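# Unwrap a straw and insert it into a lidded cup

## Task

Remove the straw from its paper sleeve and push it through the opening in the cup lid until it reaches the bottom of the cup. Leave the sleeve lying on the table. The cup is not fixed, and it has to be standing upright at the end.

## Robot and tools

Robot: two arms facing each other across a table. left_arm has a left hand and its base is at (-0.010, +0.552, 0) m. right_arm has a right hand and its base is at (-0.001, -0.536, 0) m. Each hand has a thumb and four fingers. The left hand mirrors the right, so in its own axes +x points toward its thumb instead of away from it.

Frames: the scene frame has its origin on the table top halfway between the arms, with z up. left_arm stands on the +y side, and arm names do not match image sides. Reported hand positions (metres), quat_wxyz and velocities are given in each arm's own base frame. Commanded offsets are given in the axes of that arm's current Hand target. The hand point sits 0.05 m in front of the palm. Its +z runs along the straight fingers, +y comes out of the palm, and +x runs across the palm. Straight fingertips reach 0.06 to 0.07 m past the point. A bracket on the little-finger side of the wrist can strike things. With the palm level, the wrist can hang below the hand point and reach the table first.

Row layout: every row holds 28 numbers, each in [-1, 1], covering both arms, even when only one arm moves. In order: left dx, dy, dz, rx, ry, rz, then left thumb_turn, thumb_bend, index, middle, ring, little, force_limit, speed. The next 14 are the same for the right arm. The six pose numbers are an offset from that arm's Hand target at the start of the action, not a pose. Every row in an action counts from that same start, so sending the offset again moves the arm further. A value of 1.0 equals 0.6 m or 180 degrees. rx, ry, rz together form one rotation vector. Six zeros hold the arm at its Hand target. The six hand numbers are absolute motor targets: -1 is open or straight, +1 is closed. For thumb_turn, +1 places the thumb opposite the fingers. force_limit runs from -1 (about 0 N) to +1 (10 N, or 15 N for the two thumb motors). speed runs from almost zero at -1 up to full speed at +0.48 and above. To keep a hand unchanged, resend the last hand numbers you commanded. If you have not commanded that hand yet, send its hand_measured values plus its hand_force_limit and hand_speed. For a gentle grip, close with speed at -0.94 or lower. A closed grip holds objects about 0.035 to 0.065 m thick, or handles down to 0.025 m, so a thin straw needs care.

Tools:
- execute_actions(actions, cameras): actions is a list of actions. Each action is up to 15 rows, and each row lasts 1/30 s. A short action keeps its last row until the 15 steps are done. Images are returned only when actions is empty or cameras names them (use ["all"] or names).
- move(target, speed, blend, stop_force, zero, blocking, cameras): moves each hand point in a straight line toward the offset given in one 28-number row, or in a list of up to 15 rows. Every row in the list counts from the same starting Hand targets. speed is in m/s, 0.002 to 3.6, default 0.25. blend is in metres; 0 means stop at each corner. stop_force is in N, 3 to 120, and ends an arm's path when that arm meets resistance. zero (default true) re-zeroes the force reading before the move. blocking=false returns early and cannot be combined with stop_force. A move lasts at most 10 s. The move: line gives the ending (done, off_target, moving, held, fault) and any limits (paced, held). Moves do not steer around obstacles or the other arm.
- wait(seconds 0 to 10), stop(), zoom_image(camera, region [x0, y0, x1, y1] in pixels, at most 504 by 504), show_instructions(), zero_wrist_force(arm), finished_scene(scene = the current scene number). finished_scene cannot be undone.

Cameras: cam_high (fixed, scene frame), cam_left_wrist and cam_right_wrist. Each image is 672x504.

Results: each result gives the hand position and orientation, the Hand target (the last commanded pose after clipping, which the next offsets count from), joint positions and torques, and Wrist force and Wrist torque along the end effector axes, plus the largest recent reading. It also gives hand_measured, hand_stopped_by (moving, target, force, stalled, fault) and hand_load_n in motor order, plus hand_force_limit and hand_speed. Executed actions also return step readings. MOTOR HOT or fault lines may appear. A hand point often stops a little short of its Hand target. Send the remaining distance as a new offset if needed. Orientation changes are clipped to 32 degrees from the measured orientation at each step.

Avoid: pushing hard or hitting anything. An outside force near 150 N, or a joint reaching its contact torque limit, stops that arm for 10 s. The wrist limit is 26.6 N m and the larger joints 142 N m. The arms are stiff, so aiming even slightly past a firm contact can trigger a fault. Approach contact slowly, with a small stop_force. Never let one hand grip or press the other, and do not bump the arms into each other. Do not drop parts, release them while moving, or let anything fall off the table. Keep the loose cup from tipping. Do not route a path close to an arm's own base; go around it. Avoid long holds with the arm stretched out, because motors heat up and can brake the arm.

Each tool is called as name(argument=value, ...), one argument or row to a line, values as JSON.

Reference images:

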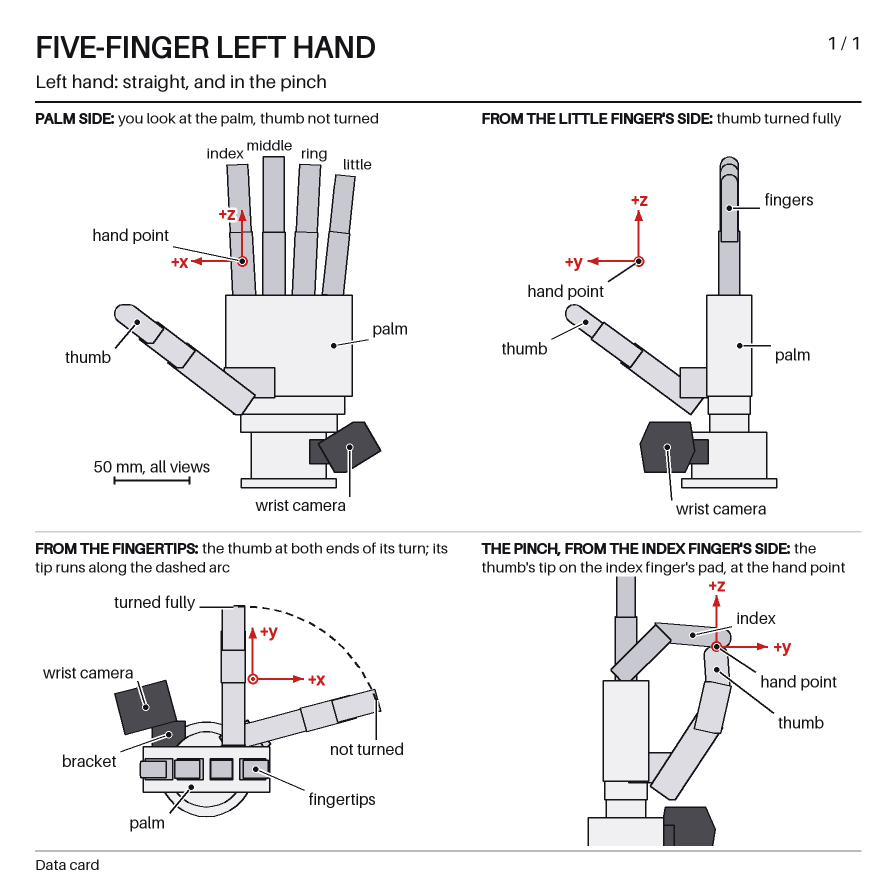

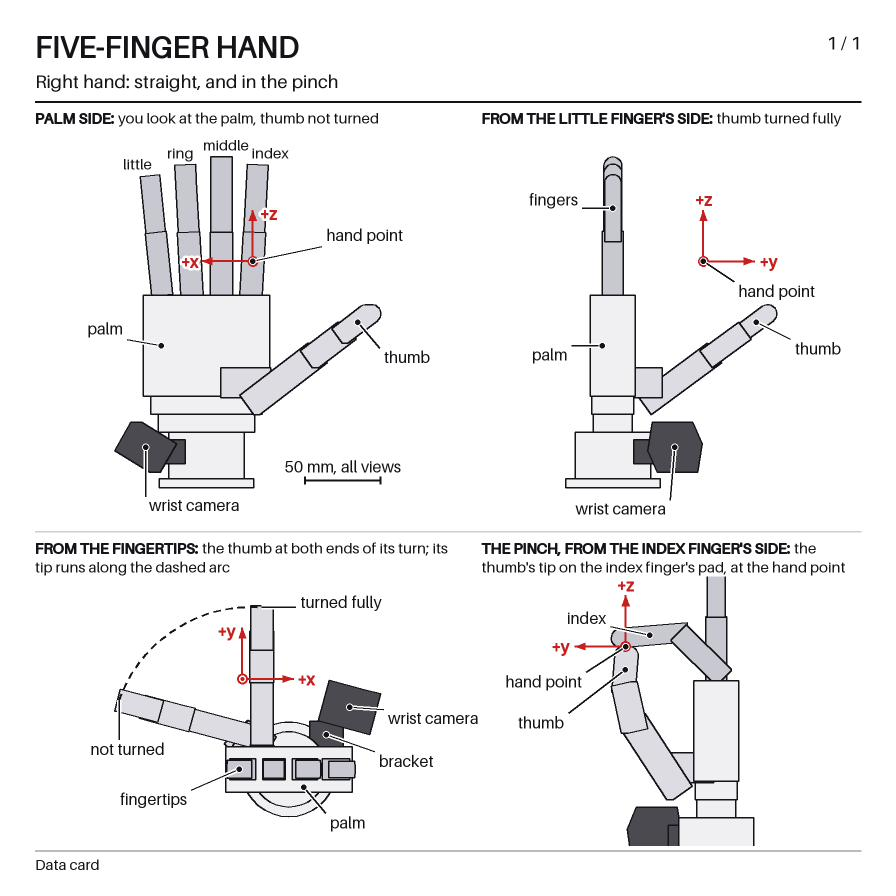

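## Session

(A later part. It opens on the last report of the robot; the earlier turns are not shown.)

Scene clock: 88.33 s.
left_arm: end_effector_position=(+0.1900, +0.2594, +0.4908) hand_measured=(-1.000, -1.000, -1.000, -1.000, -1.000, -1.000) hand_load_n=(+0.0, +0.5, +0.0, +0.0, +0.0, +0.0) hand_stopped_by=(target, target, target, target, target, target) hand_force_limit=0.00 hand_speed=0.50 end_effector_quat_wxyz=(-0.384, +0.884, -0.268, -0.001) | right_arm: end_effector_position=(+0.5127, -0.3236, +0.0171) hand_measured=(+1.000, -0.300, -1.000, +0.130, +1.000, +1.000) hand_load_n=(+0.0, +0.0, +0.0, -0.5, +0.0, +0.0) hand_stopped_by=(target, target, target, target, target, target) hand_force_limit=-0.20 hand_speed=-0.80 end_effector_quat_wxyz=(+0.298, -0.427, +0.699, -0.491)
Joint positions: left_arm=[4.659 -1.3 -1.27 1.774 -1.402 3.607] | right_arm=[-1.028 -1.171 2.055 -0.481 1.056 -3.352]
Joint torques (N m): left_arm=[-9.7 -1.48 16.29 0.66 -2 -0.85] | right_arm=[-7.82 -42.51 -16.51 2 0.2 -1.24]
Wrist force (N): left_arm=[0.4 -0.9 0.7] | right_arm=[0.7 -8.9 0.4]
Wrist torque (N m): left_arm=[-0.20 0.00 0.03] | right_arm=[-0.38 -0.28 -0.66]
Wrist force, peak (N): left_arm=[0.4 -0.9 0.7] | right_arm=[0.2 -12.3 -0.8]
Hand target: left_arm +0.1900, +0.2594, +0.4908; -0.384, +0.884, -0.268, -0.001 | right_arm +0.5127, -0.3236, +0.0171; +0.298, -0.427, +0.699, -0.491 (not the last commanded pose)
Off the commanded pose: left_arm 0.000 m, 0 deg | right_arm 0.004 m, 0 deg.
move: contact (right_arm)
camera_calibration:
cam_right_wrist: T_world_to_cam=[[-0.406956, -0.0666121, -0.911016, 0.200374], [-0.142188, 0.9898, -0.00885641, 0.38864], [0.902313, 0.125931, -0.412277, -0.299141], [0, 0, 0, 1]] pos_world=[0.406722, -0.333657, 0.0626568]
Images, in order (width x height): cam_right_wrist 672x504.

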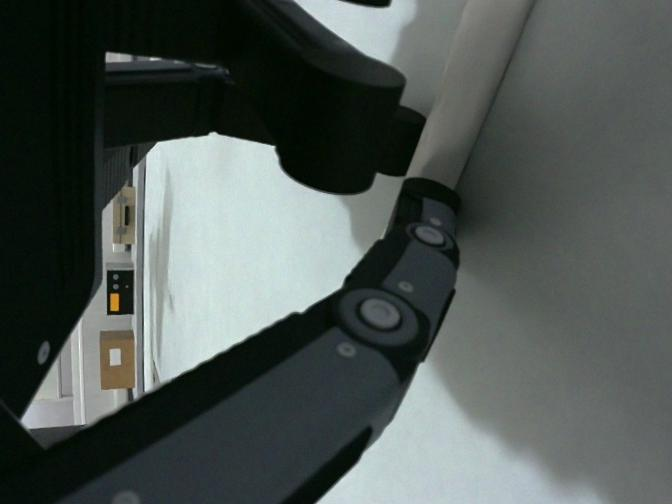

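move(
  target=[0,0,0,0,0,0,-1,-1,-1,-1,-1,-1,0,0.5,0,0,0,0,0,0,1,-0.3,-1,0.85,1,1,-0.1,-0.92],
  cameras=["cam_right_wrist"],
)

move(
  target=[0,0,0,0,0,0,-1,-1,-1,-1,-1,-1,0,0.5,0,-0.032,-0.0117,0,0,0,1,-0.3,-1,0.85,1,1,-0.1,-0.92],
  speed=0.03,
  cameras=["cam_right_wrist","cam_left_wrist"],
)

zoom_image(
  camera="cam_left_wrist",
  region=[320, 220, 500, 380],
)

Scene clock: 89.27 s.
left_arm: end_effector_position=(+0.1900, +0.2594, +0.4908) hand_measured=(-1.000, -1.000, -1.000, -1.000, -1.000, -1.000) hand_load_n=(+0.0, +0.0, +0.0, +0.0, +0.0, +0.0) hand_stopped_by=(target, target, target, target, target, target) hand_force_limit=0.00 hand_speed=0.50 end_effector_quat_wxyz=(-0.384, +0.884, -0.268, -0.001) | right_arm: end_effector_position=(+0.5127, -0.3236, +0.0171) hand_measured=(+1.000, -0.300, -1.000, +0.240, +1.000, +1.000) hand_load_n=(+0.5, +3.5, +0.0, +7.0, +0.0, +0.0) hand_stopped_by=(target, target, target, force, target, target) hand_force_limit=-0.10 hand_speed=-0.92 end_effector_quat_wxyz=(+0.298, -0.427, +0.699, -0.491)
Joint positions: left_arm=[4.659 -1.3 -1.27 1.774 -1.402 3.607] | right_arm=[-1.028 -1.171 2.055 -0.481 1.056 -3.352]
Joint torques (N m): left_arm=[-10.36 -1.36 16.04 0.62 -1.93 -0.93] | right_arm=[-7.93 -42.95 -14.47 1.11 0.16 -0.99]
Wrist force (N): left_arm=[0.4 -0.7 0.8] | right_arm=[0.7 -7.1 1.9]
Wrist torque (N m): left_arm=[-0.17 0.00 0.03] | right_arm=[-0.38 -0.32 -0.61]
Wrist force, peak (N): left_arm=[-0.2 -0.7 1.0] | right_arm=[0.6 -9.1 1.8]
Hand target: left_arm +0.1900, +0.2594, +0.4908; -0.384, +0.884, -0.268, -0.001 | right_arm +0.5127, -0.3236, +0.0171; +0.298, -0.427, +0.699, -0.491
Off the commanded pose: left_arm 0.000 m, 0 deg | right_arm 0.000 m, 0 deg.
move: done
camera_calibration:
cam_right_wrist: T_world_to_cam=[[-0.406919, -0.0666068, -0.911033, 0.200361], [-0.142175, 0.989802, -0.00886233, 0.388636], [0.902332, 0.12592, -0.412239, -0.299155], [0, 0, 0, 1]] pos_world=[0.406722, -0.333657, 0.0626568]
Images, in order (width x height): cam_right_wrist 672x504.

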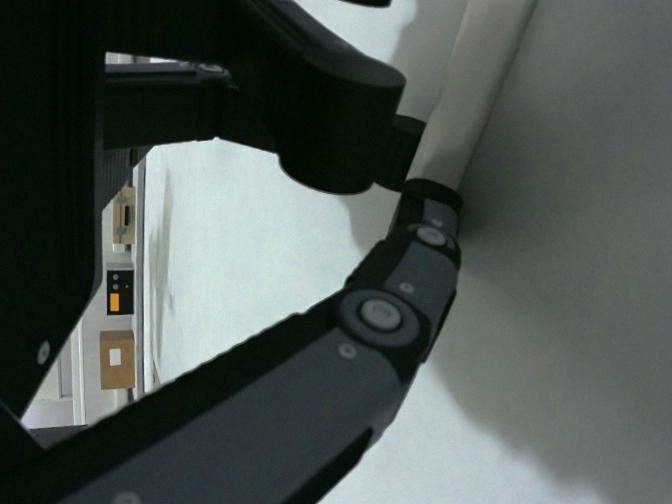

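Scene clock: 90.20 s.
left_arm: end_effector_position=(+0.1900, +0.2594, +0.4908) hand_measured=(-1.000, -1.000, -1.000, -1.000, -1.000, -1.000) hand_load_n=(+0.0, +0.0, +0.0, +0.0, +0.0, +0.0) hand_stopped_by=(target, target, target, target, target, target) hand_force_limit=0.00 hand_speed=0.50 end_effector_quat_wxyz=(-0.384, +0.884, -0.268, -0.001) | right_arm: end_effector_position=(+0.5127, -0.3236, +0.0377) hand_measured=(+1.000, -0.300, -1.000, +0.240, +1.000, +1.000) hand_load_n=(+0.0, +0.5, +0.0, +1.0, +0.0, +0.0) hand_stopped_by=(target, target, target, force, target, target) hand_force_limit=-0.10 hand_speed=-0.92 end_effector_quat_wxyz=(+0.298, -0.427, +0.698, -0.491) end_effector_velocity=(+0.000, -0.001, -0.001) end_effector_angular_velocity=(-0.003, -0.002, -0.001)
Joint positions: left_arm=[4.659 -1.3 -1.27 1.774 -1.402 3.607] | right_arm=[-1.028 -1.213 2.041 -0.427 1.056 -3.352]
Joint velocities: left_arm=[within noise] | right_arm=[-0.001 0.003 0.002 -0.008 0 0]
Joint torques (N m): left_arm=[-9.89 -1.43 16.28 0.72 -1.93 -0.91] | right_arm=[8.24 -17.36 -7.49 -2.64 2.48 0.98]
Wrist force (N): left_arm=[0.2 -0.9 0.4] | right_arm=[0.7 -3.8 2.2]
Wrist torque (N m): left_arm=[-0.18 0.02 0.02] | right_arm=[-0.31 -0.32 -0.55]
Wrist force, peak (N): left_arm=[0.1 -1.1 0.8] | right_arm=[0.8 -6.8 1.9]
Hand target: left_arm +0.1900, +0.2594, +0.4908; -0.384, +0.884, -0.268, -0.001 | right_arm +0.5127, -0.3235, +0.0375; +0.298, -0.427, +0.699, -0.491
Off the commanded pose: left_arm 0.000 m, 0 deg | right_arm 0.000 m, 0 deg.
move: done
camera_calibration:
cam_left_wrist: T_world_to_cam=[[0.695215, 0.41218, 0.588883, -0.522507], [0.510454, -0.859905, -0.000746743, 0.131629], [0.506076, 0.301117, -0.808218, 0.342455], [0, 0, 0, 1]] pos_world=[0.122756, 0.225436, 0.584572]
cam_right_wrist: T_world_to_cam=[[-0.406817, -0.0667761, -0.911066, 0.219124], [-0.14216, 0.989802, -0.00906882, 0.388831], [0.902381, 0.125827, -0.412161, -0.290679], [0, 0, 0, 1]] pos_world=[0.406722, -0.333658, 0.0833564]
Images, in order (width x height): cam_left_wrist 672x504, cam_right_wrist 672x504.

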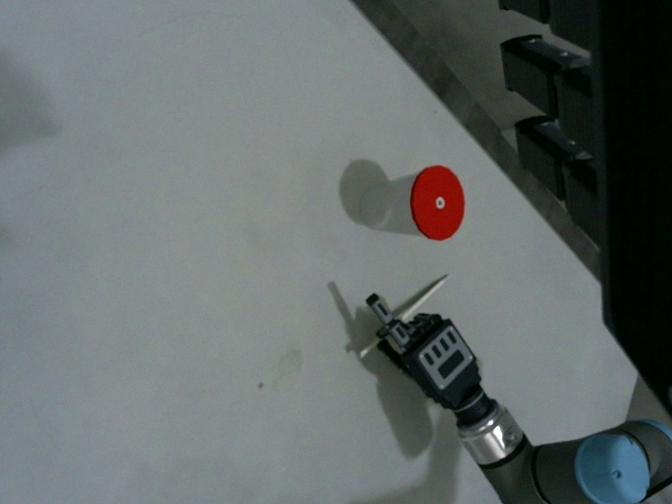

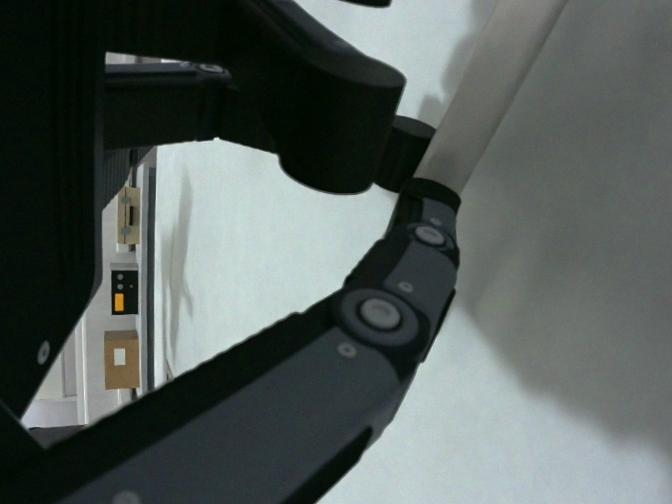

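Scaled by 2.800 from the camera's 672x504 image, which has a finer 960x720 frame.

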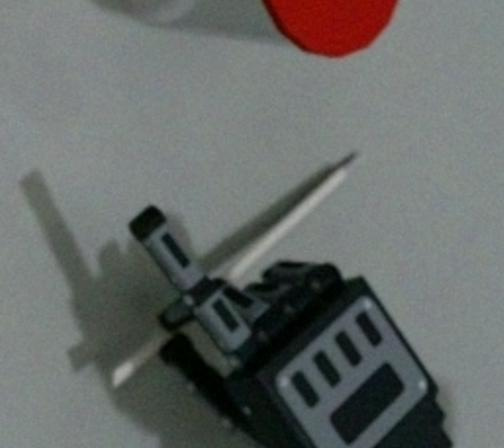

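move(
  target=[0,0,0,0,0,0,-1,-1,-1,-1,-1,-1,0,0.5,0,0,0,0,0,0,1,-0.3,-1,0.8,1,1,-0.3,-0.94],
  cameras=["cam_right_wrist","cam_left_wrist"],
)

zoom_image(
  camera="cam_left_wrist",
  region=[320, 220, 500, 380],
)

Scene clock: 91.00 s.
left_arm: end_effector_position=(+0.1900, +0.2594, +0.4908) hand_measured=(-1.000, -1.000, -1.000, -1.000, -1.000, -1.000) hand_load_n=(+0.0, +0.0, +0.0, +0.0, +0.0, +0.5) hand_stopped_by=(target, target, target, target, target, target) hand_force_limit=0.00 hand_speed=0.50 end_effector_quat_wxyz=(-0.384, +0.884, -0.268, -0.001) | right_arm: end_effector_position=(+0.5127, -0.3235, +0.0375) hand_measured=(+1.000, -0.300, -1.000, +0.290, +1.000, +1.000) hand_load_n=(+0.0, +0.5, +0.0, +4.5, +0.0, +0.0) hand_stopped_by=(target, target, target, force, target, target) hand_force_limit=-0.30 hand_speed=-0.94 end_effector_quat_wxyz=(+0.298, -0.427, +0.699, -0.491)
Joint positions: left_arm=[4.659 -1.3 -1.27 1.774 -1.402 3.607] | right_arm=[-1.028 -1.212 2.041 -0.427 1.056 -3.352]
Joint torques (N m): left_arm=[-10.2 -1.72 16.25 0.69 -2.12 -0.9] | right_arm=[10.21 -17.62 -5.63 -2.72 2.45 -0.09]
Wrist force (N): left_arm=[-0.3 -0.5 0.6] | right_arm=[0.6 -3.9 2.0]
Wrist torque (N m): left_arm=[-0.14 0.09 -0.01] | right_arm=[-0.31 -0.30 -0.55]
Wrist force, peak (N): left_arm=[0.1 -1.0 0.9] | right_arm=[0.7 -4.1 2.3]
Hand target: left_arm +0.1900, +0.2594, +0.4908; -0.384, +0.884, -0.268, -0.001 | right_arm +0.5127, -0.3235, +0.0375; +0.298, -0.427, +0.699, -0.491
Off the commanded pose: left_arm 0.000 m, 0 deg | right_arm 0.000 m, 0 deg.
move: done
camera_calibration:
cam_left_wrist: T_world_to_cam=[[0.695215, 0.41218, 0.588883, -0.522507], [0.510454, -0.859905, -0.000746743, 0.131629], [0.506076, 0.301117, -0.808218, 0.342455], [0, 0, 0, 1]] pos_world=[0.122756, 0.225436, 0.584572]
cam_right_wrist: T_world_to_cam=[[-0.406837, -0.066595, -0.91107, 0.219018], [-0.142174, 0.989802, -0.00886226, 0.388718], [0.902369, 0.125925, -0.412156, -0.290737], [0, 0, 0, 1]] pos_world=[0.406722, -0.333557, 0.0831566]
Images, in order (width x height): cam_left_wrist 672x504, cam_right_wrist 672x504.

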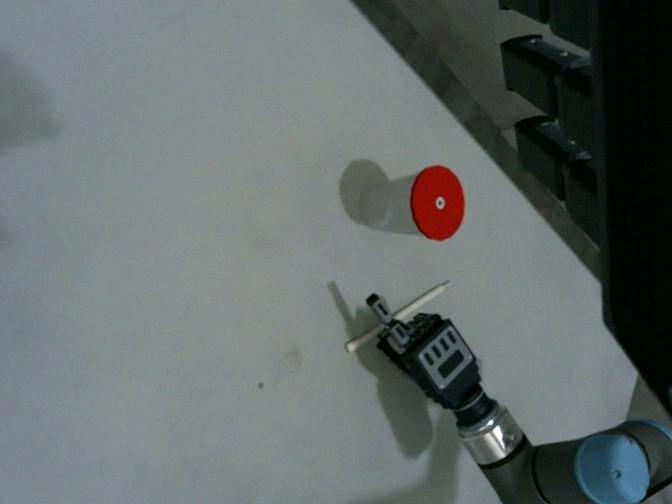

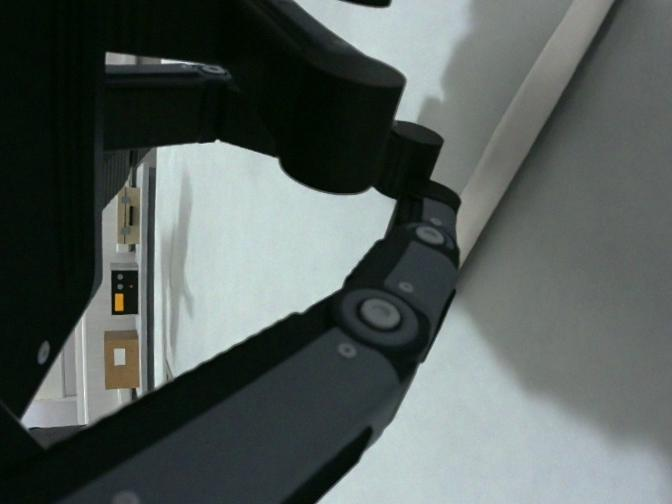

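Scaled by 2.800 from the camera's 672x504 image, which has a finer 960x720 frame.

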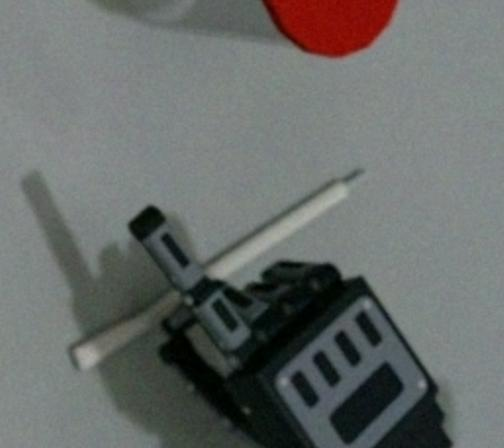

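move(
  target=[0,0,0,0,0,0,-1,-1,-1,-1,-1,-1,0,0.5,0,-0.016,-0.0058,-0.0194,0,0,1,-0.3,-1,0.03,1,1,-0.1,0],
  speed=0.15,
  cameras=["cam_right_wrist","cam_left_wrist"],
)

zoom_image(
  camera="cam_left_wrist",
  region=[320, 220, 500, 380],
)

Scene clock: 92.37 s.
left_arm: end_effector_position=(+0.1900, +0.2594, +0.4908) hand_measured=(-1.000, -1.000, -1.000, -1.000, -1.000, -1.000) hand_load_n=(-0.5, +0.0, +0.0, +0.0, +0.0, +0.0) hand_stopped_by=(target, target, target, target, target, target) hand_force_limit=0.00 hand_speed=0.50 end_effector_quat_wxyz=(-0.384, +0.884, -0.268, -0.001) | right_arm: end_effector_position=(+0.5128, -0.3235, +0.0478) hand_measured=(+1.000, -0.300, -1.000, +0.030, +1.000, +1.000) hand_load_n=(+0.0, +0.0, +0.0, +0.0, +0.0, +0.0) hand_stopped_by=(target, target, target, target, target, target) hand_force_limit=-0.10 hand_speed=0.00 end_effector_quat_wxyz=(+0.284, -0.436, +0.713, -0.470)
Joint positions: left_arm=[4.659 -1.3 -1.27 1.774 -1.402 3.607] | right_arm=[-1.015 -1.222 1.983 -0.294 1.081 -3.379]
Joint torques (N m): left_arm=[-9.94 -1.87 15.93 0.67 -2.05 -0.83] | right_arm=[-8.01 -18.85 -11.97 1.16 -2.51 1.73]
Wrist force (N): left_arm=[0.0 -0.5 0.7] | right_arm=[0.8 -3.9 1.9]
Wrist torque (N m): left_arm=[-0.13 0.06 0.00] | right_arm=[-0.31 -0.30 -0.49]
Wrist force, peak (N): left_arm=[0.2 -1.2 0.7] | right_arm=[0.9 -4.2 2.0]
Hand target: left_arm +0.1900, +0.2594, +0.4908; -0.384, +0.884, -0.268, -0.001 | right_arm +0.5127, -0.3235, +0.0477; +0.284, -0.436, +0.713, -0.469
Off the commanded pose: left_arm 0.000 m, 0 deg | right_arm 0.000 m, 0 deg.
move: done
camera_calibration:
cam_left_wrist: T_world_to_cam=[[0.695215, 0.41218, 0.588883, -0.522507], [0.510454, -0.859905, -0.000746743, 0.131629], [0.506076, 0.301117, -0.808218, 0.342455], [0, 0, 0, 1]] pos_world=[0.122756, 0.225436, 0.584572]
cam_right_wrist: T_world_to_cam=[[-0.455535, -0.0417706, -0.889237, 0.260401], [-0.141638, 0.989575, 0.0260738, 0.386773], [0.878878, 0.137827, -0.456702, -0.268451], [0, 0, 0, 1]] pos_world=[0.409339, -0.334864, 0.0988715]
Images, in order (width x height): cam_left_wrist 672x504, cam_right_wrist 672x504.

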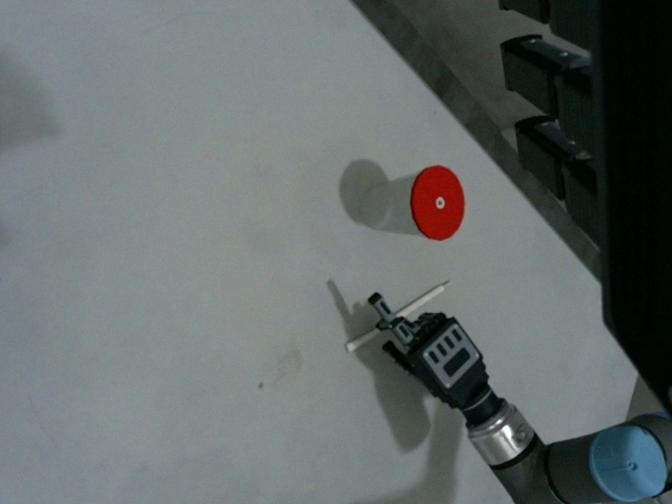

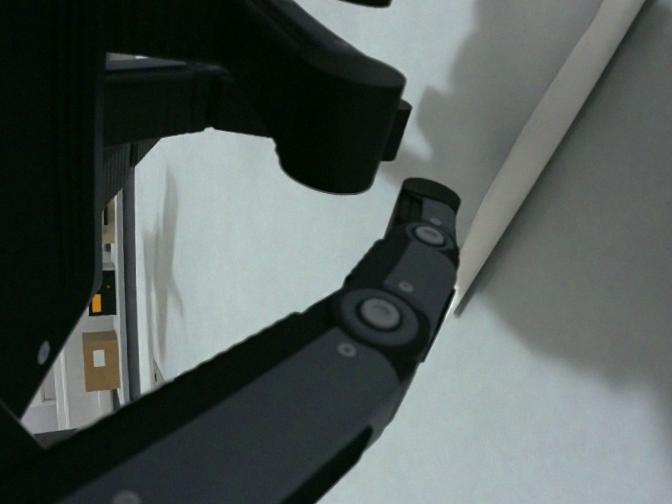

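Scaled by 2.800 from the camera's 672x504 image, which has a finer 960x720 frame.

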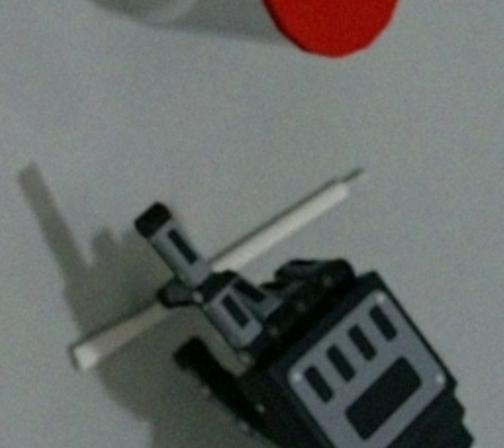

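move(
  target=[0,0,0,0,0,0,-1,-1,-1,-1,-1,-1,0,0.5,0.0132,0.0098,-0.01,0,0.0178,0.0078,1,-0.3,-1,0.03,1,1,-0.1,0],
  speed=0.1,
)

move(
  target=[0,0,0,0,0,0,-1,-1,-1,-1,-1,-1,0,0.5,0,0.0535,0.0233,0,0,0,1,-0.3,-1,0.03,1,1,-0.1,0],
  speed=0.012,
  stop_force=3,
  cameras=["cam_right_wrist"],
)

move(
  target=[0,0,0,0,0,0,-1,-1,-1,-1,-1,-1,0,0.5,0,-0.0008,-0.0004,0,0,0,1,-0.3,-1,0.13,1,1,-0.1,-0.7],
  speed=0.02,
)

move(
  target=[0,0,0,0,0,0,-1,-1,-1,-1,-1,-1,0,0.5,0,0.009,0.0039,0,0,0,1,-0.3,-1,0.13,1,1,-0.1,-0.7],
  speed=0.004,
  stop_force=7,
  cameras=["cam_right_wrist"],
)

Scene clock: 93.77 s.
left_arm: end_effector_position=(+0.1900, +0.2594, +0.4908) hand_measured=(-1.000, -1.000, -1.000, -1.000, -1.000, -1.000) hand_load_n=(-0.5, +0.0, +0.0, +0.0, +0.0, +0.0) hand_stopped_by=(target, target, target, target, target, target) hand_force_limit=0.00 hand_speed=0.50 end_effector_quat_wxyz=(-0.384, +0.884, -0.268, -0.001) | right_arm: end_effector_position=(+0.5021, -0.3270, +0.0449) hand_measured=(+1.000, -0.300, -1.000, +0.030, +1.000, +1.000) hand_load_n=(+0.0, +0.0, -0.5, -0.5, +0.0, +0.0) hand_stopped_by=(target, target, target, target, target, target) hand_force_limit=-0.10 hand_speed=0.00 end_effector_quat_wxyz=(+0.270, -0.414, +0.726, -0.478)
Joint positions: left_arm=[4.659 -1.3 -1.27 1.774 -1.402 3.607] | right_arm=[-1.017 -1.24 2.018 -0.324 1.134 -3.349]
Joint torques (N m): left_arm=[-9.77 -1.43 15.92 0.48 -2.01 -0.9] | right_arm=[-5.46 -16.22 -20.28 2.04 -2.56 -1.52]
Wrist force (N): left_arm=[0.0 -0.6 0.6] | right_arm=[0.8 -3.9 1.9]
Wrist torque (N m): left_arm=[-0.15 0.05 0.01] | right_arm=[-0.32 -0.30 -0.57]
Wrist force, peak (N): left_arm=[0.5 -0.9 0.8] | right_arm=[1.0 -4.4 2.1]
Hand target: left_arm +0.1900, +0.2594, +0.4908; -0.384, +0.884, -0.268, -0.001 | right_arm +0.5021, -0.3270, +0.0447; +0.270, -0.414, +0.726, -0.478
Off the commanded pose: left_arm 0.000 m, 0 deg | right_arm 0.000 m, 0 deg.
move: done

Scene clock: 97.03 s.
left_arm: end_effector_position=(+0.1900, +0.2594, +0.4908) hand_measured=(-1.000, -1.000, -1.000, -1.000, -1.000, -1.000) hand_load_n=(+0.0, +0.0, +0.0, +0.0, +0.0, +0.0) hand_stopped_by=(target, target, target, target, target, target) hand_force_limit=0.00 hand_speed=0.50 end_effector_quat_wxyz=(-0.384, +0.884, -0.268, -0.001) | right_arm: end_effector_position=(+0.5021, -0.3270, +0.0185) hand_measured=(+1.000, -0.300, -1.000, +0.030, +1.000, +1.000) hand_load_n=(+0.0, +0.0, +0.0, -0.5, +0.0, +0.0) hand_stopped_by=(target, target, target, target, target, target) hand_force_limit=-0.10 hand_speed=0.00 end_effector_quat_wxyz=(+0.270, -0.414, +0.726, -0.478)
Joint positions: left_arm=[4.659 -1.3 -1.27 1.774 -1.402 3.607] | right_arm=[-1.017 -1.19 2.038 -0.394 1.134 -3.349]
Joint torques (N m): left_arm=[-10.01 -1.75 15.88 0.65 -2.03 -0.81] | right_arm=[-5.14 -44.65 -18.09 -0.94 2.6 -1.43]
Wrist force (N): left_arm=[0.3 -0.9 0.5] | right_arm=[1.0 -6.4 0.7]
Wrist torque (N m): left_arm=[-0.18 0.01 0.03] | right_arm=[-0.33 -0.25 -0.63]
Wrist force, peak (N): left_arm=[-0.1 -0.9 1.0] | right_arm=[0.1 -15.1 -3.6]
Hand target: left_arm +0.1900, +0.2594, +0.4908; -0.384, +0.884, -0.268, -0.001 | right_arm +0.5021, -0.3270, +0.0185; +0.270, -0.414, +0.726, -0.478 (not the last commanded pose)
Off the commanded pose: left_arm 0.000 m, 0 deg | right_arm 0.009 m, 0 deg.
move: contact (right_arm)
camera_calibration:
cam_right_wrist: T_world_to_cam=[[-0.457086, -0.0133975, -0.889321, 0.239351], [-0.0808927, 0.996369, 0.0265664, 0.361224], [0.885736, 0.0840827, -0.45651, -0.293076], [0, 0, 0, 1]] pos_world=[0.398212, -0.332063, 0.0694719]
Images, in order (width x height): cam_right_wrist 672x504.

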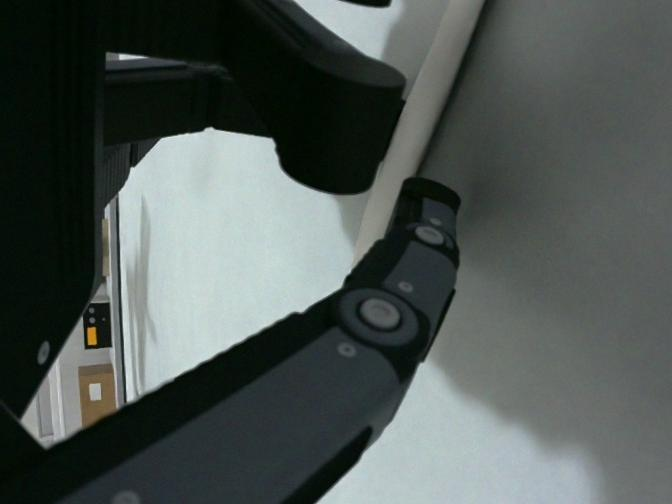

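Scene clock: 97.73 s.
left_arm: end_effector_position=(+0.1900, +0.2594, +0.4908) hand_measured=(-1.000, -1.000, -1.000, -1.000, -1.000, -1.000) hand_load_n=(+0.0, +0.0, +0.0, +0.0, +0.0, +0.0) hand_stopped_by=(target, target, target, target, target, target) hand_force_limit=0.00 hand_speed=0.50 end_effector_quat_wxyz=(-0.384, +0.884, -0.268, -0.001) | right_arm: end_effector_position=(+0.5021, -0.3270, +0.0190) hand_measured=(+1.000, -0.300, -1.000, +0.130, +1.000, +1.000) hand_load_n=(+0.0, +0.0, +0.0, +0.0, +0.0, +0.0) hand_stopped_by=(target, target, target, target, target, target) hand_force_limit=-0.10 hand_speed=-0.70 end_effector_quat_wxyz=(+0.270, -0.414, +0.726, -0.478)
Joint positions: left_arm=[4.659 -1.3 -1.27 1.774 -1.402 3.607] | right_arm=[-1.017 -1.191 2.038 -0.393 1.134 -3.349]
Joint torques (N m): left_arm=[-9.75 -1.73 15.73 0.52 -2.13 -0.98] | right_arm=[-6.28 -44.07 -19.01 1.61 1.25 -1.57]
Wrist force (N): left_arm=[0.2 -0.8 0.7] | right_arm=[0.7 -4.0 1.8]
Wrist torque (N m): left_arm=[-0.17 0.02 0.03] | right_arm=[-0.32 -0.30 -0.57]
Wrist force, peak (N): left_arm=[0.3 -0.8 0.9] | right_arm=[0.9 -6.3 0.6]
Hand target: left_arm +0.1900, +0.2594, +0.4908; -0.384, +0.884, -0.268, -0.001 | right_arm +0.5021, -0.3270, +0.0190; +0.270, -0.414, +0.726, -0.478
Off the commanded pose: left_arm 0.000 m, 0 deg | right_arm 0.000 m, 0 deg.
move: done

Scene clock: 99.23 s.
left_arm: end_effector_position=(+0.1900, +0.2594, +0.4908) hand_measured=(-1.000, -1.000, -1.000, -1.000, -1.000, -1.000) hand_load_n=(+0.0, +0.0, +0.0, +0.0, +0.0, +0.0) hand_stopped_by=(target, target, target, target, target, target) hand_force_limit=0.00 hand_speed=0.50 end_effector_quat_wxyz=(-0.384, +0.884, -0.268, -0.001) | right_arm: end_effector_position=(+0.5021, -0.3271, +0.0175) hand_measured=(+1.000, -0.300, -1.000, +0.130, +1.000, +1.000) hand_load_n=(+0.0, +0.0, +0.0, -1.0, +0.0, +0.0) hand_stopped_by=(target, target, target, target, target, target) hand_force_limit=-0.10 hand_speed=-0.70 end_effector_quat_wxyz=(+0.270, -0.414, +0.726, -0.478)
Joint positions: left_arm=[4.659 -1.3 -1.27 1.774 -1.402 3.607] | right_arm=[-1.017 -1.188 2.039 -0.397 1.134 -3.349]
Joint torques (N m): left_arm=[-9.67 -1.29 15.67 0.57 -2.18 -0.84] | right_arm=[-8.71 -42.68 -15.39 2.13 -0.13 -1.42]
Wrist force (N): left_arm=[0.1 -0.7 0.5] | right_arm=[0.7 -10.4 -0.4]
Wrist torque (N m): left_arm=[-0.15 0.04 0.01] | right_arm=[-0.42 -0.25 -0.71]
Wrist force, peak (N): left_arm=[0.3 -0.9 0.9] | right_arm=[0.3 -13.6 -1.5]
Hand target: left_arm +0.1900, +0.2594, +0.4908; -0.384, +0.884, -0.268, -0.001 | right_arm +0.5021, -0.3271, +0.0175; +0.270, -0.414, +0.726, -0.478 (not the last commanded pose)
Off the commanded pose: left_arm 0.000 m, 0 deg | right_arm 0.004 m, 0 deg.
move: contact (right_arm)
camera_calibration:
cam_right_wrist: T_world_to_cam=[[-0.457076, -0.0135289, -0.889325, 0.238413], [-0.0808652, 0.996375, 0.026404, 0.361353], [0.885744, 0.083984, -0.456514, -0.293559], [0, 0, 0, 1]] pos_world=[0.398212, -0.332163, 0.0684717]
Images, in order (width x height): cam_right_wrist 672x504.

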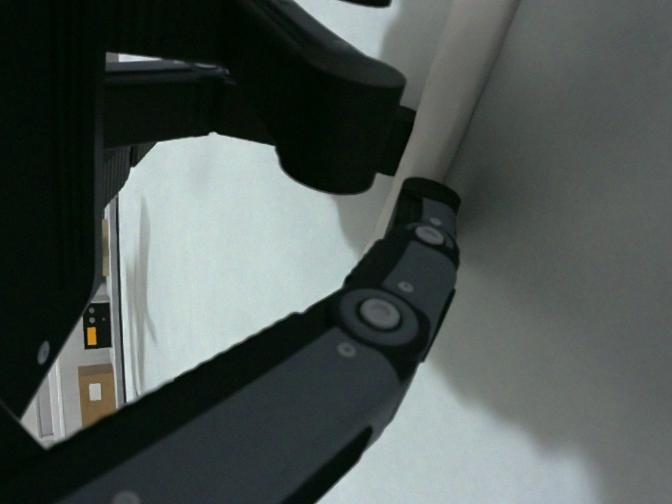

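Close firmly while pressed, then lift.

move(
  target=[0,0,0,0,0,0,-1,-1,-1,-1,-1,-1,0,0.5,0,0,0,0,0,0,1,-0.3,-1,0.85,1,1,0,-0.94],
  cameras=["cam_right_wrist"],
)

move(
  target=[0,0,0,0,0,0,-1,-1,-1,-1,-1,-1,0,0.5,0,-0.03,-0.0131,0,0,0,1,-0.3,-1,0.85,1,1,0,-0.94],
  speed=0.03,
  cameras=["cam_right_wrist","cam_left_wrist"],
)

zoom_image(
  camera="cam_left_wrist",
  region=[320, 220, 500, 380],
)

Scene clock: 100.43 s.
left_arm: end_effector_position=(+0.1900, +0.2594, +0.4908) hand_measured=(-1.000, -1.000, -1.000, -1.000, -1.000, -1.000) hand_load_n=(+0.0, +0.0, +0.0, +0.0, +0.0, +0.0) hand_stopped_by=(target, target, target, target, target, target) hand_force_limit=0.00 hand_speed=0.50 end_effector_quat_wxyz=(-0.384, +0.884, -0.268, -0.001) | right_arm: end_effector_position=(+0.5021, -0.3271, +0.0175) hand_measured=(+1.000, -0.300, -1.000, +0.252, +1.000, +1.000) hand_load_n=(+0.5, +2.5, +0.0, +6.0, +0.0, +0.0) hand_stopped_by=(target, target, target, force, target, target) hand_force_limit=0.00 hand_speed=-0.94 end_effector_quat_wxyz=(+0.270, -0.414, +0.726, -0.478)
Joint positions: left_arm=[4.659 -1.3 -1.27 1.774 -1.402 3.607] | right_arm=[-1.017 -1.188 2.039 -0.397 1.134 -3.349]
Joint torques (N m): left_arm=[-9.4 -1.64 15.07 0.56 -1.95 -0.9] | right_arm=[-9.06 -41.91 -14.48 1.04 -0.24 -1.53]
Wrist force (N): left_arm=[0.4 -0.8 0.7] | right_arm=[0.5 -5.6 1.4]
Wrist torque (N m): left_arm=[-0.19 0.00 0.03] | right_arm=[-0.35 -0.27 -0.59]
Wrist force, peak (N): left_arm=[0.3 -0.9 1.0] | right_arm=[0.6 -10.5 0.8]
Hand target: left_arm +0.1900, +0.2594, +0.4908; -0.384, +0.884, -0.268, -0.001 | right_arm +0.5021, -0.3271, +0.0175; +0.270, -0.414, +0.726, -0.478
Off the commanded pose: left_arm 0.000 m, 0 deg | right_arm 0.000 m, 0 deg.
move: done
camera_calibration:
cam_right_wrist: T_world_to_cam=[[-0.457076, -0.0135289, -0.889325, 0.238413], [-0.0808652, 0.996375, 0.026404, 0.361353], [0.885744, 0.083984, -0.456514, -0.293559], [0, 0, 0, 1]] pos_world=[0.398212, -0.332163, 0.0684717]
Images, in order (width x height): cam_right_wrist 672x504.

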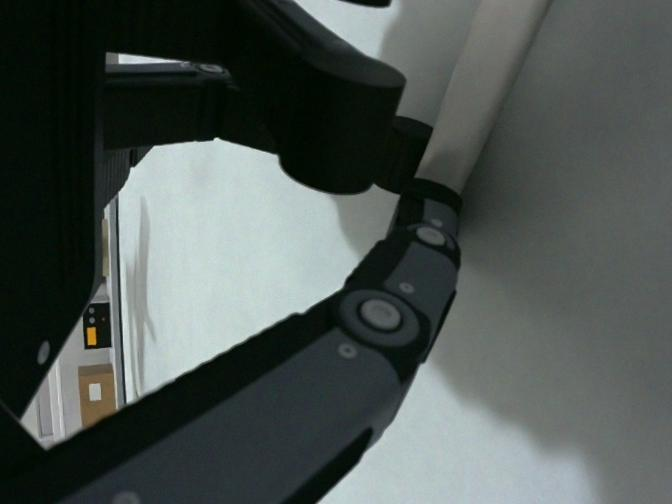

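Scene clock: 101.37 s.
left_arm: end_effector_position=(+0.1900, +0.2594, +0.4908) hand_measured=(-1.000, -1.000, -1.000, -1.000, -1.000, -1.000) hand_load_n=(+0.0, +0.0, +0.0, +0.0, +0.0, +0.0) hand_stopped_by=(target, target, target, target, target, target) hand_force_limit=0.00 hand_speed=0.50 end_effector_quat_wxyz=(-0.384, +0.884, -0.268, -0.001) | right_arm: end_effector_position=(+0.5021, -0.3271, +0.0374) hand_measured=(+1.000, -0.300, -1.000, +0.252, +1.000, +1.000) hand_load_n=(+0.0, +0.0, -0.5, +0.0, +0.0, +0.0) hand_stopped_by=(target, target, target, force, target, target) hand_force_limit=0.00 hand_speed=-0.94 end_effector_quat_wxyz=(+0.270, -0.414, +0.726, -0.478) end_effector_velocity=(+0.000, -0.002, +0.000) end_effector_angular_velocity=(-0.005, -0.002, -0.002)
Joint positions: left_arm=[4.659 -1.3 -1.27 1.774 -1.402 3.607] | right_arm=[-1.017 -1.226 2.024 -0.345 1.134 -3.349]
Joint velocities: left_arm=[within noise] | right_arm=[-0.002 0.002 0 -0.008 0 -0.001]
Joint torques (N m): left_arm=[-9.87 -1.68 15.14 0.57 -2.05 -0.93] | right_arm=[6.92 -17.74 -6.89 -2.27 2.62 1.36]
Wrist force (N): left_arm=[0.2 -0.8 0.7] | right_arm=[0.5 -4.1 1.9]
Wrist torque (N m): left_arm=[-0.17 0.03 0.02] | right_arm=[-0.33 -0.26 -0.58]
Wrist force, peak (N): left_arm=[-0.1 -1.1 0.6] | right_arm=[0.6 -5.4 1.6]
Hand target: left_arm +0.1900, +0.2594, +0.4908; -0.384, +0.884, -0.268, -0.001 | right_arm +0.5021, -0.3270, +0.0371; +0.270, -0.414, +0.726, -0.478
Off the commanded pose: left_arm 0.000 m, 0 deg | right_arm 0.000 m, 0 deg.
move: done
camera_calibration:
cam_left_wrist: T_world_to_cam=[[0.695215, 0.41218, 0.588883, -0.522507], [0.510454, -0.859905, -0.000746743, 0.131629], [0.506076, 0.301117, -0.808218, 0.342455], [0, 0, 0, 1]] pos_world=[0.122756, 0.225436, 0.584572]
cam_right_wrist: T_world_to_cam=[[-0.456943, -0.0136944, -0.88939, 0.255921], [-0.0808536, 0.996382, 0.0261985, 0.360747], [0.885814, 0.0838817, -0.456397, -0.284602], [0, 0, 0, 1]] pos_world=[0.398213, -0.332064, 0.0882712]
Images, in order (width x height): cam_left_wrist 672x504, cam_right_wrist 672x504.

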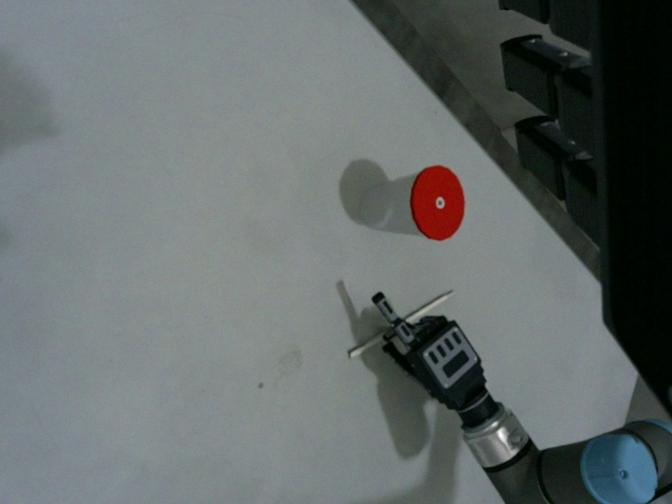

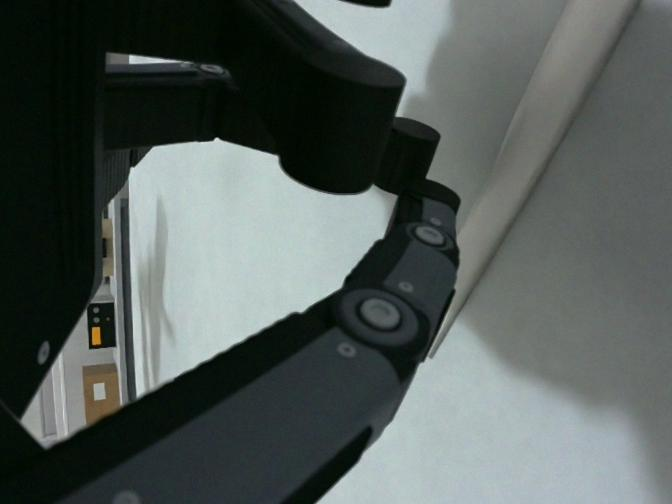

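Scaled by 2.800 from the camera's 672x504 image, which has a finer 960x720 frame.

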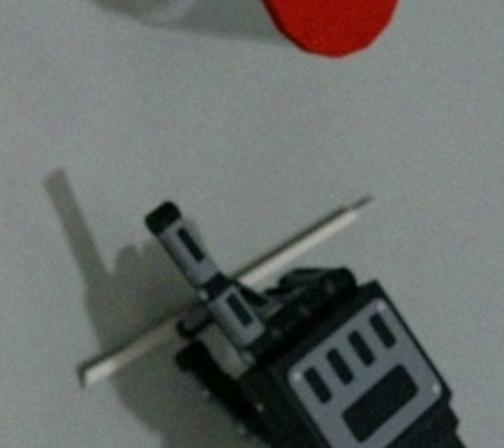

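move(
  target=[0,0,0,0,0,0,-1,-1,-1,-1,-1,-1,0,0.5,0.0013,0.002,-0.038,0.075,0.0194,0.0083,1,-0.15,-1,0,1,1,0,0],
  speed=0.15,
  cameras=["cam_right_wrist"],
)

Scene clock: 103.50 s.
left_arm: end_effector_position=(+0.1900, +0.2594, +0.4908) hand_measured=(-1.000, -1.000, -1.000, -1.000, -1.000, -1.000) hand_load_n=(+0.0, -0.5, +0.0, +0.5, +0.0, +0.0) hand_stopped_by=(target, target, target, target, target, target) hand_force_limit=0.00 hand_speed=0.50 end_effector_quat_wxyz=(-0.384, +0.884, -0.268, -0.001) | right_arm: end_effector_position=(+0.4833, -0.3168, +0.0452) hand_measured=(+1.000, -0.150, -1.000, +0.000, +1.000, +1.000) hand_load_n=(+0.0, +0.0, +0.0, +0.0, +0.0, +0.0) hand_stopped_by=(target, target, target, target, target, target) hand_force_limit=0.00 hand_speed=0.00 end_effector_quat_wxyz=(+0.301, -0.355, +0.678, -0.569) end_effector_velocity=(+0.000, +0.000, -0.001) end_effector_angular_velocity=(-0.002, +0.000, -0.001)
Joint positions: left_arm=[4.659 -1.3 -1.27 1.774 -1.402 3.607] | right_arm=[-1.057 -1.294 2.276 -0.79 1.123 -3.222]
Joint velocities: left_arm=[within noise] | right_arm=[-0.001 0.001 0.002 -0.005 0 -0.001]
Joint torques (N m): left_arm=[-9.43 -1.65 15.12 0.55 -2.04 -0.84] | right_arm=[11.8 -12.47 -4.23 -3.02 1.72 0.12]
Wrist force (N): left_arm=[0.3 -0.4 0.5] | right_arm=[0.6 -4.1 2.7]
Wrist torque (N m): left_arm=[-0.10 0.02 0.01] | right_arm=[-0.37 -0.37 -0.54]
Wrist force, peak (N): left_arm=[0.3 -1.1 0.8] | right_arm=[0.6 -4.3 2.7]
Hand target: left_arm +0.1900, +0.2594, +0.4908; -0.384, +0.884, -0.268, -0.001 | right_arm +0.4833, -0.3167, +0.0451; +0.301, -0.355, +0.678, -0.569
Off the commanded pose: left_arm 0.000 m, 0 deg | right_arm 0.000 m, 0 deg.
move: done
camera_calibration:
cam_right_wrist: T_world_to_cam=[[-0.272995, -0.101669, -0.956628, 0.140644], [-0.00744522, 0.994593, -0.103579, 0.318665], [0.961987, -0.0211541, -0.272275, -0.343591], [0, 0, 0, 1]] pos_world=[0.371298, -0.309912, 0.0739993]
Images, in order (width x height): cam_right_wrist 672x504.

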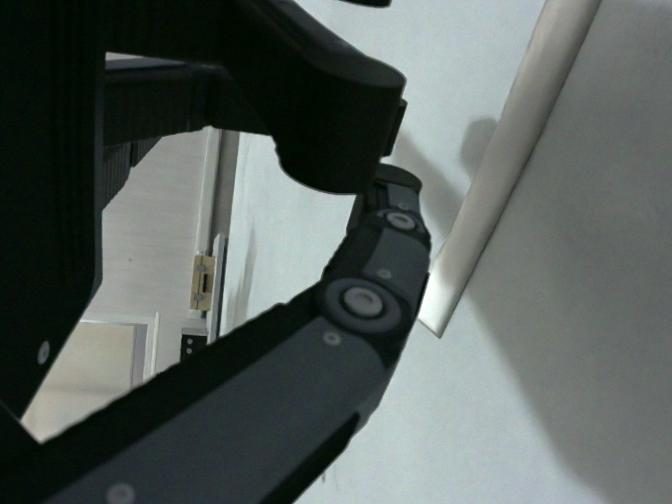

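move(
  target=[
    [0,0,0,0,0,0,-1,-1,-1,-1,-1,-1,0,0.5,0,-0.0008,0.0049,0,0,0,1,-0.15,-1,0,1,1,0,0],
    [0,0,0,0,0,0,-1,-1,-1,-1,-1,-1,0,0.5,0,0.0567,0.0148,0,0,0,1,-0.15,-1,0,1,1,0,0],
  ],
  speed=0.012,
  stop_force=3,
  cameras=["cam_right_wrist"],
)

move(
  target=[0,0,0,0,0,0,-1,-1,-1,-1,-1,-1,0,0.5,0,-0.0025,-0.0004,0,0,0,1,-0.15,-1,0,1,1,0,0],
  speed=0.02,
)

move(
  target=[0,0,0,0,0,0,-1,-1,-1,-1,-1,-1,0,0.5,0,0,0,0,0,0,1,-0.15,-1,0.07,1,1,0,-0.7],
)

move(
  target=[0,0,0,0,0,0,-1,-1,-1,-1,-1,-1,0,0.5,0,0.01,0.0018,0,0,0,1,-0.15,-1,0.07,1,1,0,-0.7],
  speed=0.004,
  stop_force=5,
  cameras=["cam_right_wrist"],
)

Scene clock: 107.87 s.
left_arm: end_effector_position=(+0.1900, +0.2594, +0.4908) hand_measured=(-1.000, -1.000, -1.000, -1.000, -1.000, -1.000) hand_load_n=(+0.0, +0.0, +0.0, +0.0, +0.0, +0.0) hand_stopped_by=(target, target, target, target, target, target) hand_force_limit=0.00 hand_speed=0.50 end_effector_quat_wxyz=(-0.384, +0.884, -0.268, -0.001) | right_arm: end_effector_position=(+0.4858, -0.3182, +0.0142) hand_measured=(+1.000, -0.150, -1.000, +0.000, +1.000, +1.000) hand_load_n=(+0.0, +0.0, +0.0, +0.0, +0.0, +0.0) hand_stopped_by=(target, target, target, target, target, target) hand_force_limit=0.00 hand_speed=0.00 end_effector_quat_wxyz=(+0.301, -0.355, +0.678, -0.569)
Joint positions: left_arm=[4.659 -1.3 -1.27 1.774 -1.402 3.607] | right_arm=[-1.052 -1.207 2.284 -0.886 1.128 -3.221]
Joint torques (N m): left_arm=[-9.69 -1.54 14.36 0.45 -2.06 -0.9] | right_arm=[4.2 -41.01 -14.51 -2.51 2.05 0.29]
Wrist force (N): left_arm=[-0.1 -0.7 0.3] | right_arm=[0.8 -6.4 1.8]
Wrist torque (N m): left_arm=[-0.14 0.05 0.00] | right_arm=[-0.37 -0.30 -0.66]
Wrist force, peak (N): left_arm=[0.1 -1.2 0.9] | right_arm=[-0.2 -16.1 -2.2]
Hand target: left_arm +0.1900, +0.2594, +0.4908; -0.384, +0.884, -0.268, -0.001 | right_arm +0.4858, -0.3182, +0.0142; +0.301, -0.355, +0.678, -0.569 (not the last commanded pose)
Off the commanded pose: left_arm 0.000 m, 0 deg | right_arm 0.004 m, 0 deg.
move: contact (right_arm); path passed 1 of 2 targets
camera_calibration:
cam_right_wrist: T_world_to_cam=[[-0.272976, -0.101601, -0.956641, 0.111639], [-0.00761756, 0.994605, -0.103459, 0.316938], [0.961991, -0.0209545, -0.272277, -0.354378], [0, 0, 0, 1]] pos_world=[0.373798, -0.311312, 0.0430994]
Images, in order (width x height): cam_right_wrist 672x504.

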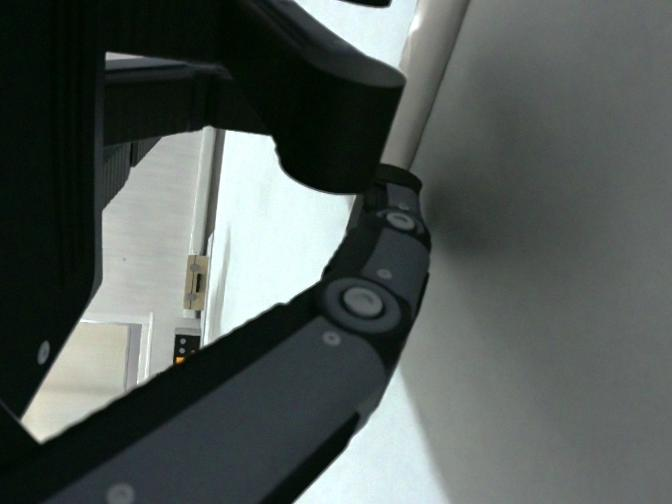

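Scene clock: 108.57 s.
left_arm: end_effector_position=(+0.1900, +0.2594, +0.4908) hand_measured=(-1.000, -1.000, -1.000, -1.000, -1.000, -1.000) hand_load_n=(+0.0, +0.0, +0.0, +0.0, +0.0, +0.0) hand_stopped_by=(target, target, target, target, target, target) hand_force_limit=0.00 hand_speed=0.50 end_effector_quat_wxyz=(-0.384, +0.884, -0.268, -0.001) | right_arm: end_effector_position=(+0.4858, -0.3183, +0.0157) hand_measured=(+1.000, -0.150, -1.000, +0.000, +1.000, +1.000) hand_load_n=(+0.0, +0.0, +0.0, +0.0, +0.0, +0.0) hand_stopped_by=(target, target, target, target, target, target) hand_force_limit=0.00 hand_speed=0.00 end_effector_quat_wxyz=(+0.301, -0.355, +0.678, -0.569)
Joint positions: left_arm=[4.659 -1.3 -1.27 1.774 -1.402 3.607] | right_arm=[-1.052 -1.211 2.283 -0.881 1.128 -3.221]
Joint torques (N m): left_arm=[-9.75 -1.61 14.92 0.44 -2.01 -0.91] | right_arm=[1.02 -34.25 -15.29 -0.02 2.18 0.37]
Wrist force (N): left_arm=[0.0 -0.8 0.2] | right_arm=[0.5 -4.2 2.4]
Wrist torque (N m): left_arm=[-0.15 0.04 0.01] | right_arm=[-0.35 -0.35 -0.59]
Wrist force, peak (N): left_arm=[0.2 -0.9 0.8] | right_arm=[1.0 -6.4 1.9]
Hand target: left_arm +0.1900, +0.2594, +0.4908; -0.384, +0.884, -0.268, -0.001 | right_arm +0.4858, -0.3183, +0.0157; +0.301, -0.355, +0.678, -0.569
Off the commanded pose: left_arm 0.000 m, 0 deg | right_arm 0.000 m, 0 deg.
move: done

Scene clock: 109.07 s.
left_arm: end_effector_position=(+0.1900, +0.2594, +0.4908) hand_measured=(-1.000, -1.000, -1.000, -1.000, -1.000, -1.000) hand_load_n=(+0.0, +0.0, +0.0, +0.0, +0.0, +0.0) hand_stopped_by=(target, target, target, target, target, target) hand_force_limit=0.00 hand_speed=0.50 end_effector_quat_wxyz=(-0.384, +0.884, -0.268, -0.001) | right_arm: end_effector_position=(+0.4858, -0.3183, +0.0158) hand_measured=(+1.000, -0.150, -1.000, +0.070, +1.000, +1.000) hand_load_n=(+0.0, +0.0, +0.0, +0.0, +0.0, +0.0) hand_stopped_by=(target, target, target, target, target, target) hand_force_limit=0.00 hand_speed=-0.70 end_effector_quat_wxyz=(+0.301, -0.355, +0.678, -0.569)
Joint positions: left_arm=[4.659 -1.3 -1.27 1.774 -1.402 3.607] | right_arm=[-1.052 -1.211 2.283 -0.881 1.128 -3.221]
Joint torques (N m): left_arm=[-9.93 -1.63 15.15 0.39 -2.13 -0.92] | right_arm=[0.1 -19.99 -13.54 -3.01 2.52 0.71]
Wrist force (N): left_arm=[0.1 -0.7 0.8] | right_arm=[0.8 -4.2 2.5]
Wrist torque (N m): left_arm=[-0.17 0.05 0.01] | right_arm=[-0.36 -0.39 -0.58]
Wrist force, peak (N): left_arm=[0.1 -1.1 0.7] | right_arm=[0.7 -4.3 2.6]
Hand target: left_arm +0.1900, +0.2594, +0.4908; -0.384, +0.884, -0.268, -0.001 | right_arm +0.4858, -0.3183, +0.0157; +0.301, -0.355, +0.678, -0.569
Off the commanded pose: left_arm 0.000 m, 0 deg | right_arm 0.000 m, 0 deg.
move: done

Scene clock: 110.33 s.
left_arm: end_effector_position=(+0.1900, +0.2594, +0.4908) hand_measured=(-1.000, -1.000, -1.000, -1.000, -1.000, -1.000) hand_load_n=(-0.5, +0.0, +0.0, +0.0, +0.0, +0.0) hand_stopped_by=(target, target, target, target, target, target) hand_force_limit=0.00 hand_speed=0.50 end_effector_quat_wxyz=(-0.384, +0.884, -0.268, -0.001) | right_arm: end_effector_position=(+0.4858, -0.3183, +0.0150) hand_measured=(+1.000, -0.150, -1.000, +0.070, +1.000, +1.000) hand_load_n=(+0.0, +0.0, +0.0, +0.0, +0.0, +0.0) hand_stopped_by=(target, target, target, target, target, target) hand_force_limit=0.00 hand_speed=-0.70 end_effector_quat_wxyz=(+0.301, -0.355, +0.678, -0.569)
Joint positions: left_arm=[4.659 -1.3 -1.27 1.774 -1.402 3.607] | right_arm=[-1.052 -1.209 2.284 -0.883 1.128 -3.221]
Joint torques (N m): left_arm=[-10.25 -1.7 14.74 0.39 -1.97 -0.94] | right_arm=[-0.02 -39.52 -15.63 1.5 2.22 0.63]
Wrist force (N): left_arm=[0.0 -0.9 0.8] | right_arm=[0.2 -8.8 1.0]
Wrist torque (N m): left_arm=[-0.20 0.06 0.01] | right_arm=[-0.37 -0.35 -0.68]
Wrist force, peak (N): left_arm=[0.2 -0.7 1.1] | right_arm=[-0.2 -12.9 -0.1]
Hand target: left_arm +0.1900, +0.2594, +0.4908; -0.384, +0.884, -0.268, -0.001 | right_arm +0.4858, -0.3183, +0.0151; +0.301, -0.355, +0.678, -0.569 (not the last commanded pose)
Off the commanded pose: left_arm 0.000 m, 0 deg | right_arm 0.005 m, 0 deg.
move: contact (right_arm)
camera_calibration:
cam_right_wrist: T_world_to_cam=[[-0.272773, -0.101795, -0.956678, 0.112286], [-0.00755384, 0.994583, -0.103674, 0.317101], [0.962049, -0.0210529, -0.272064, -0.354321], [0, 0, 0, 1]] pos_world=[0.373898, -0.311412, 0.0438991]
Images, in order (width x height): cam_right_wrist 672x504.

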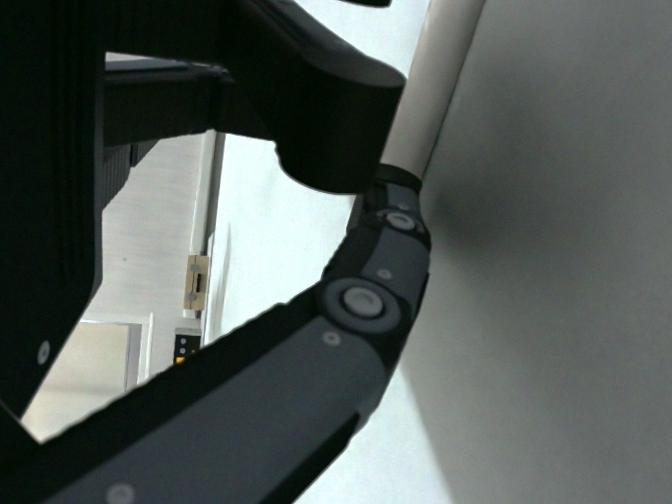

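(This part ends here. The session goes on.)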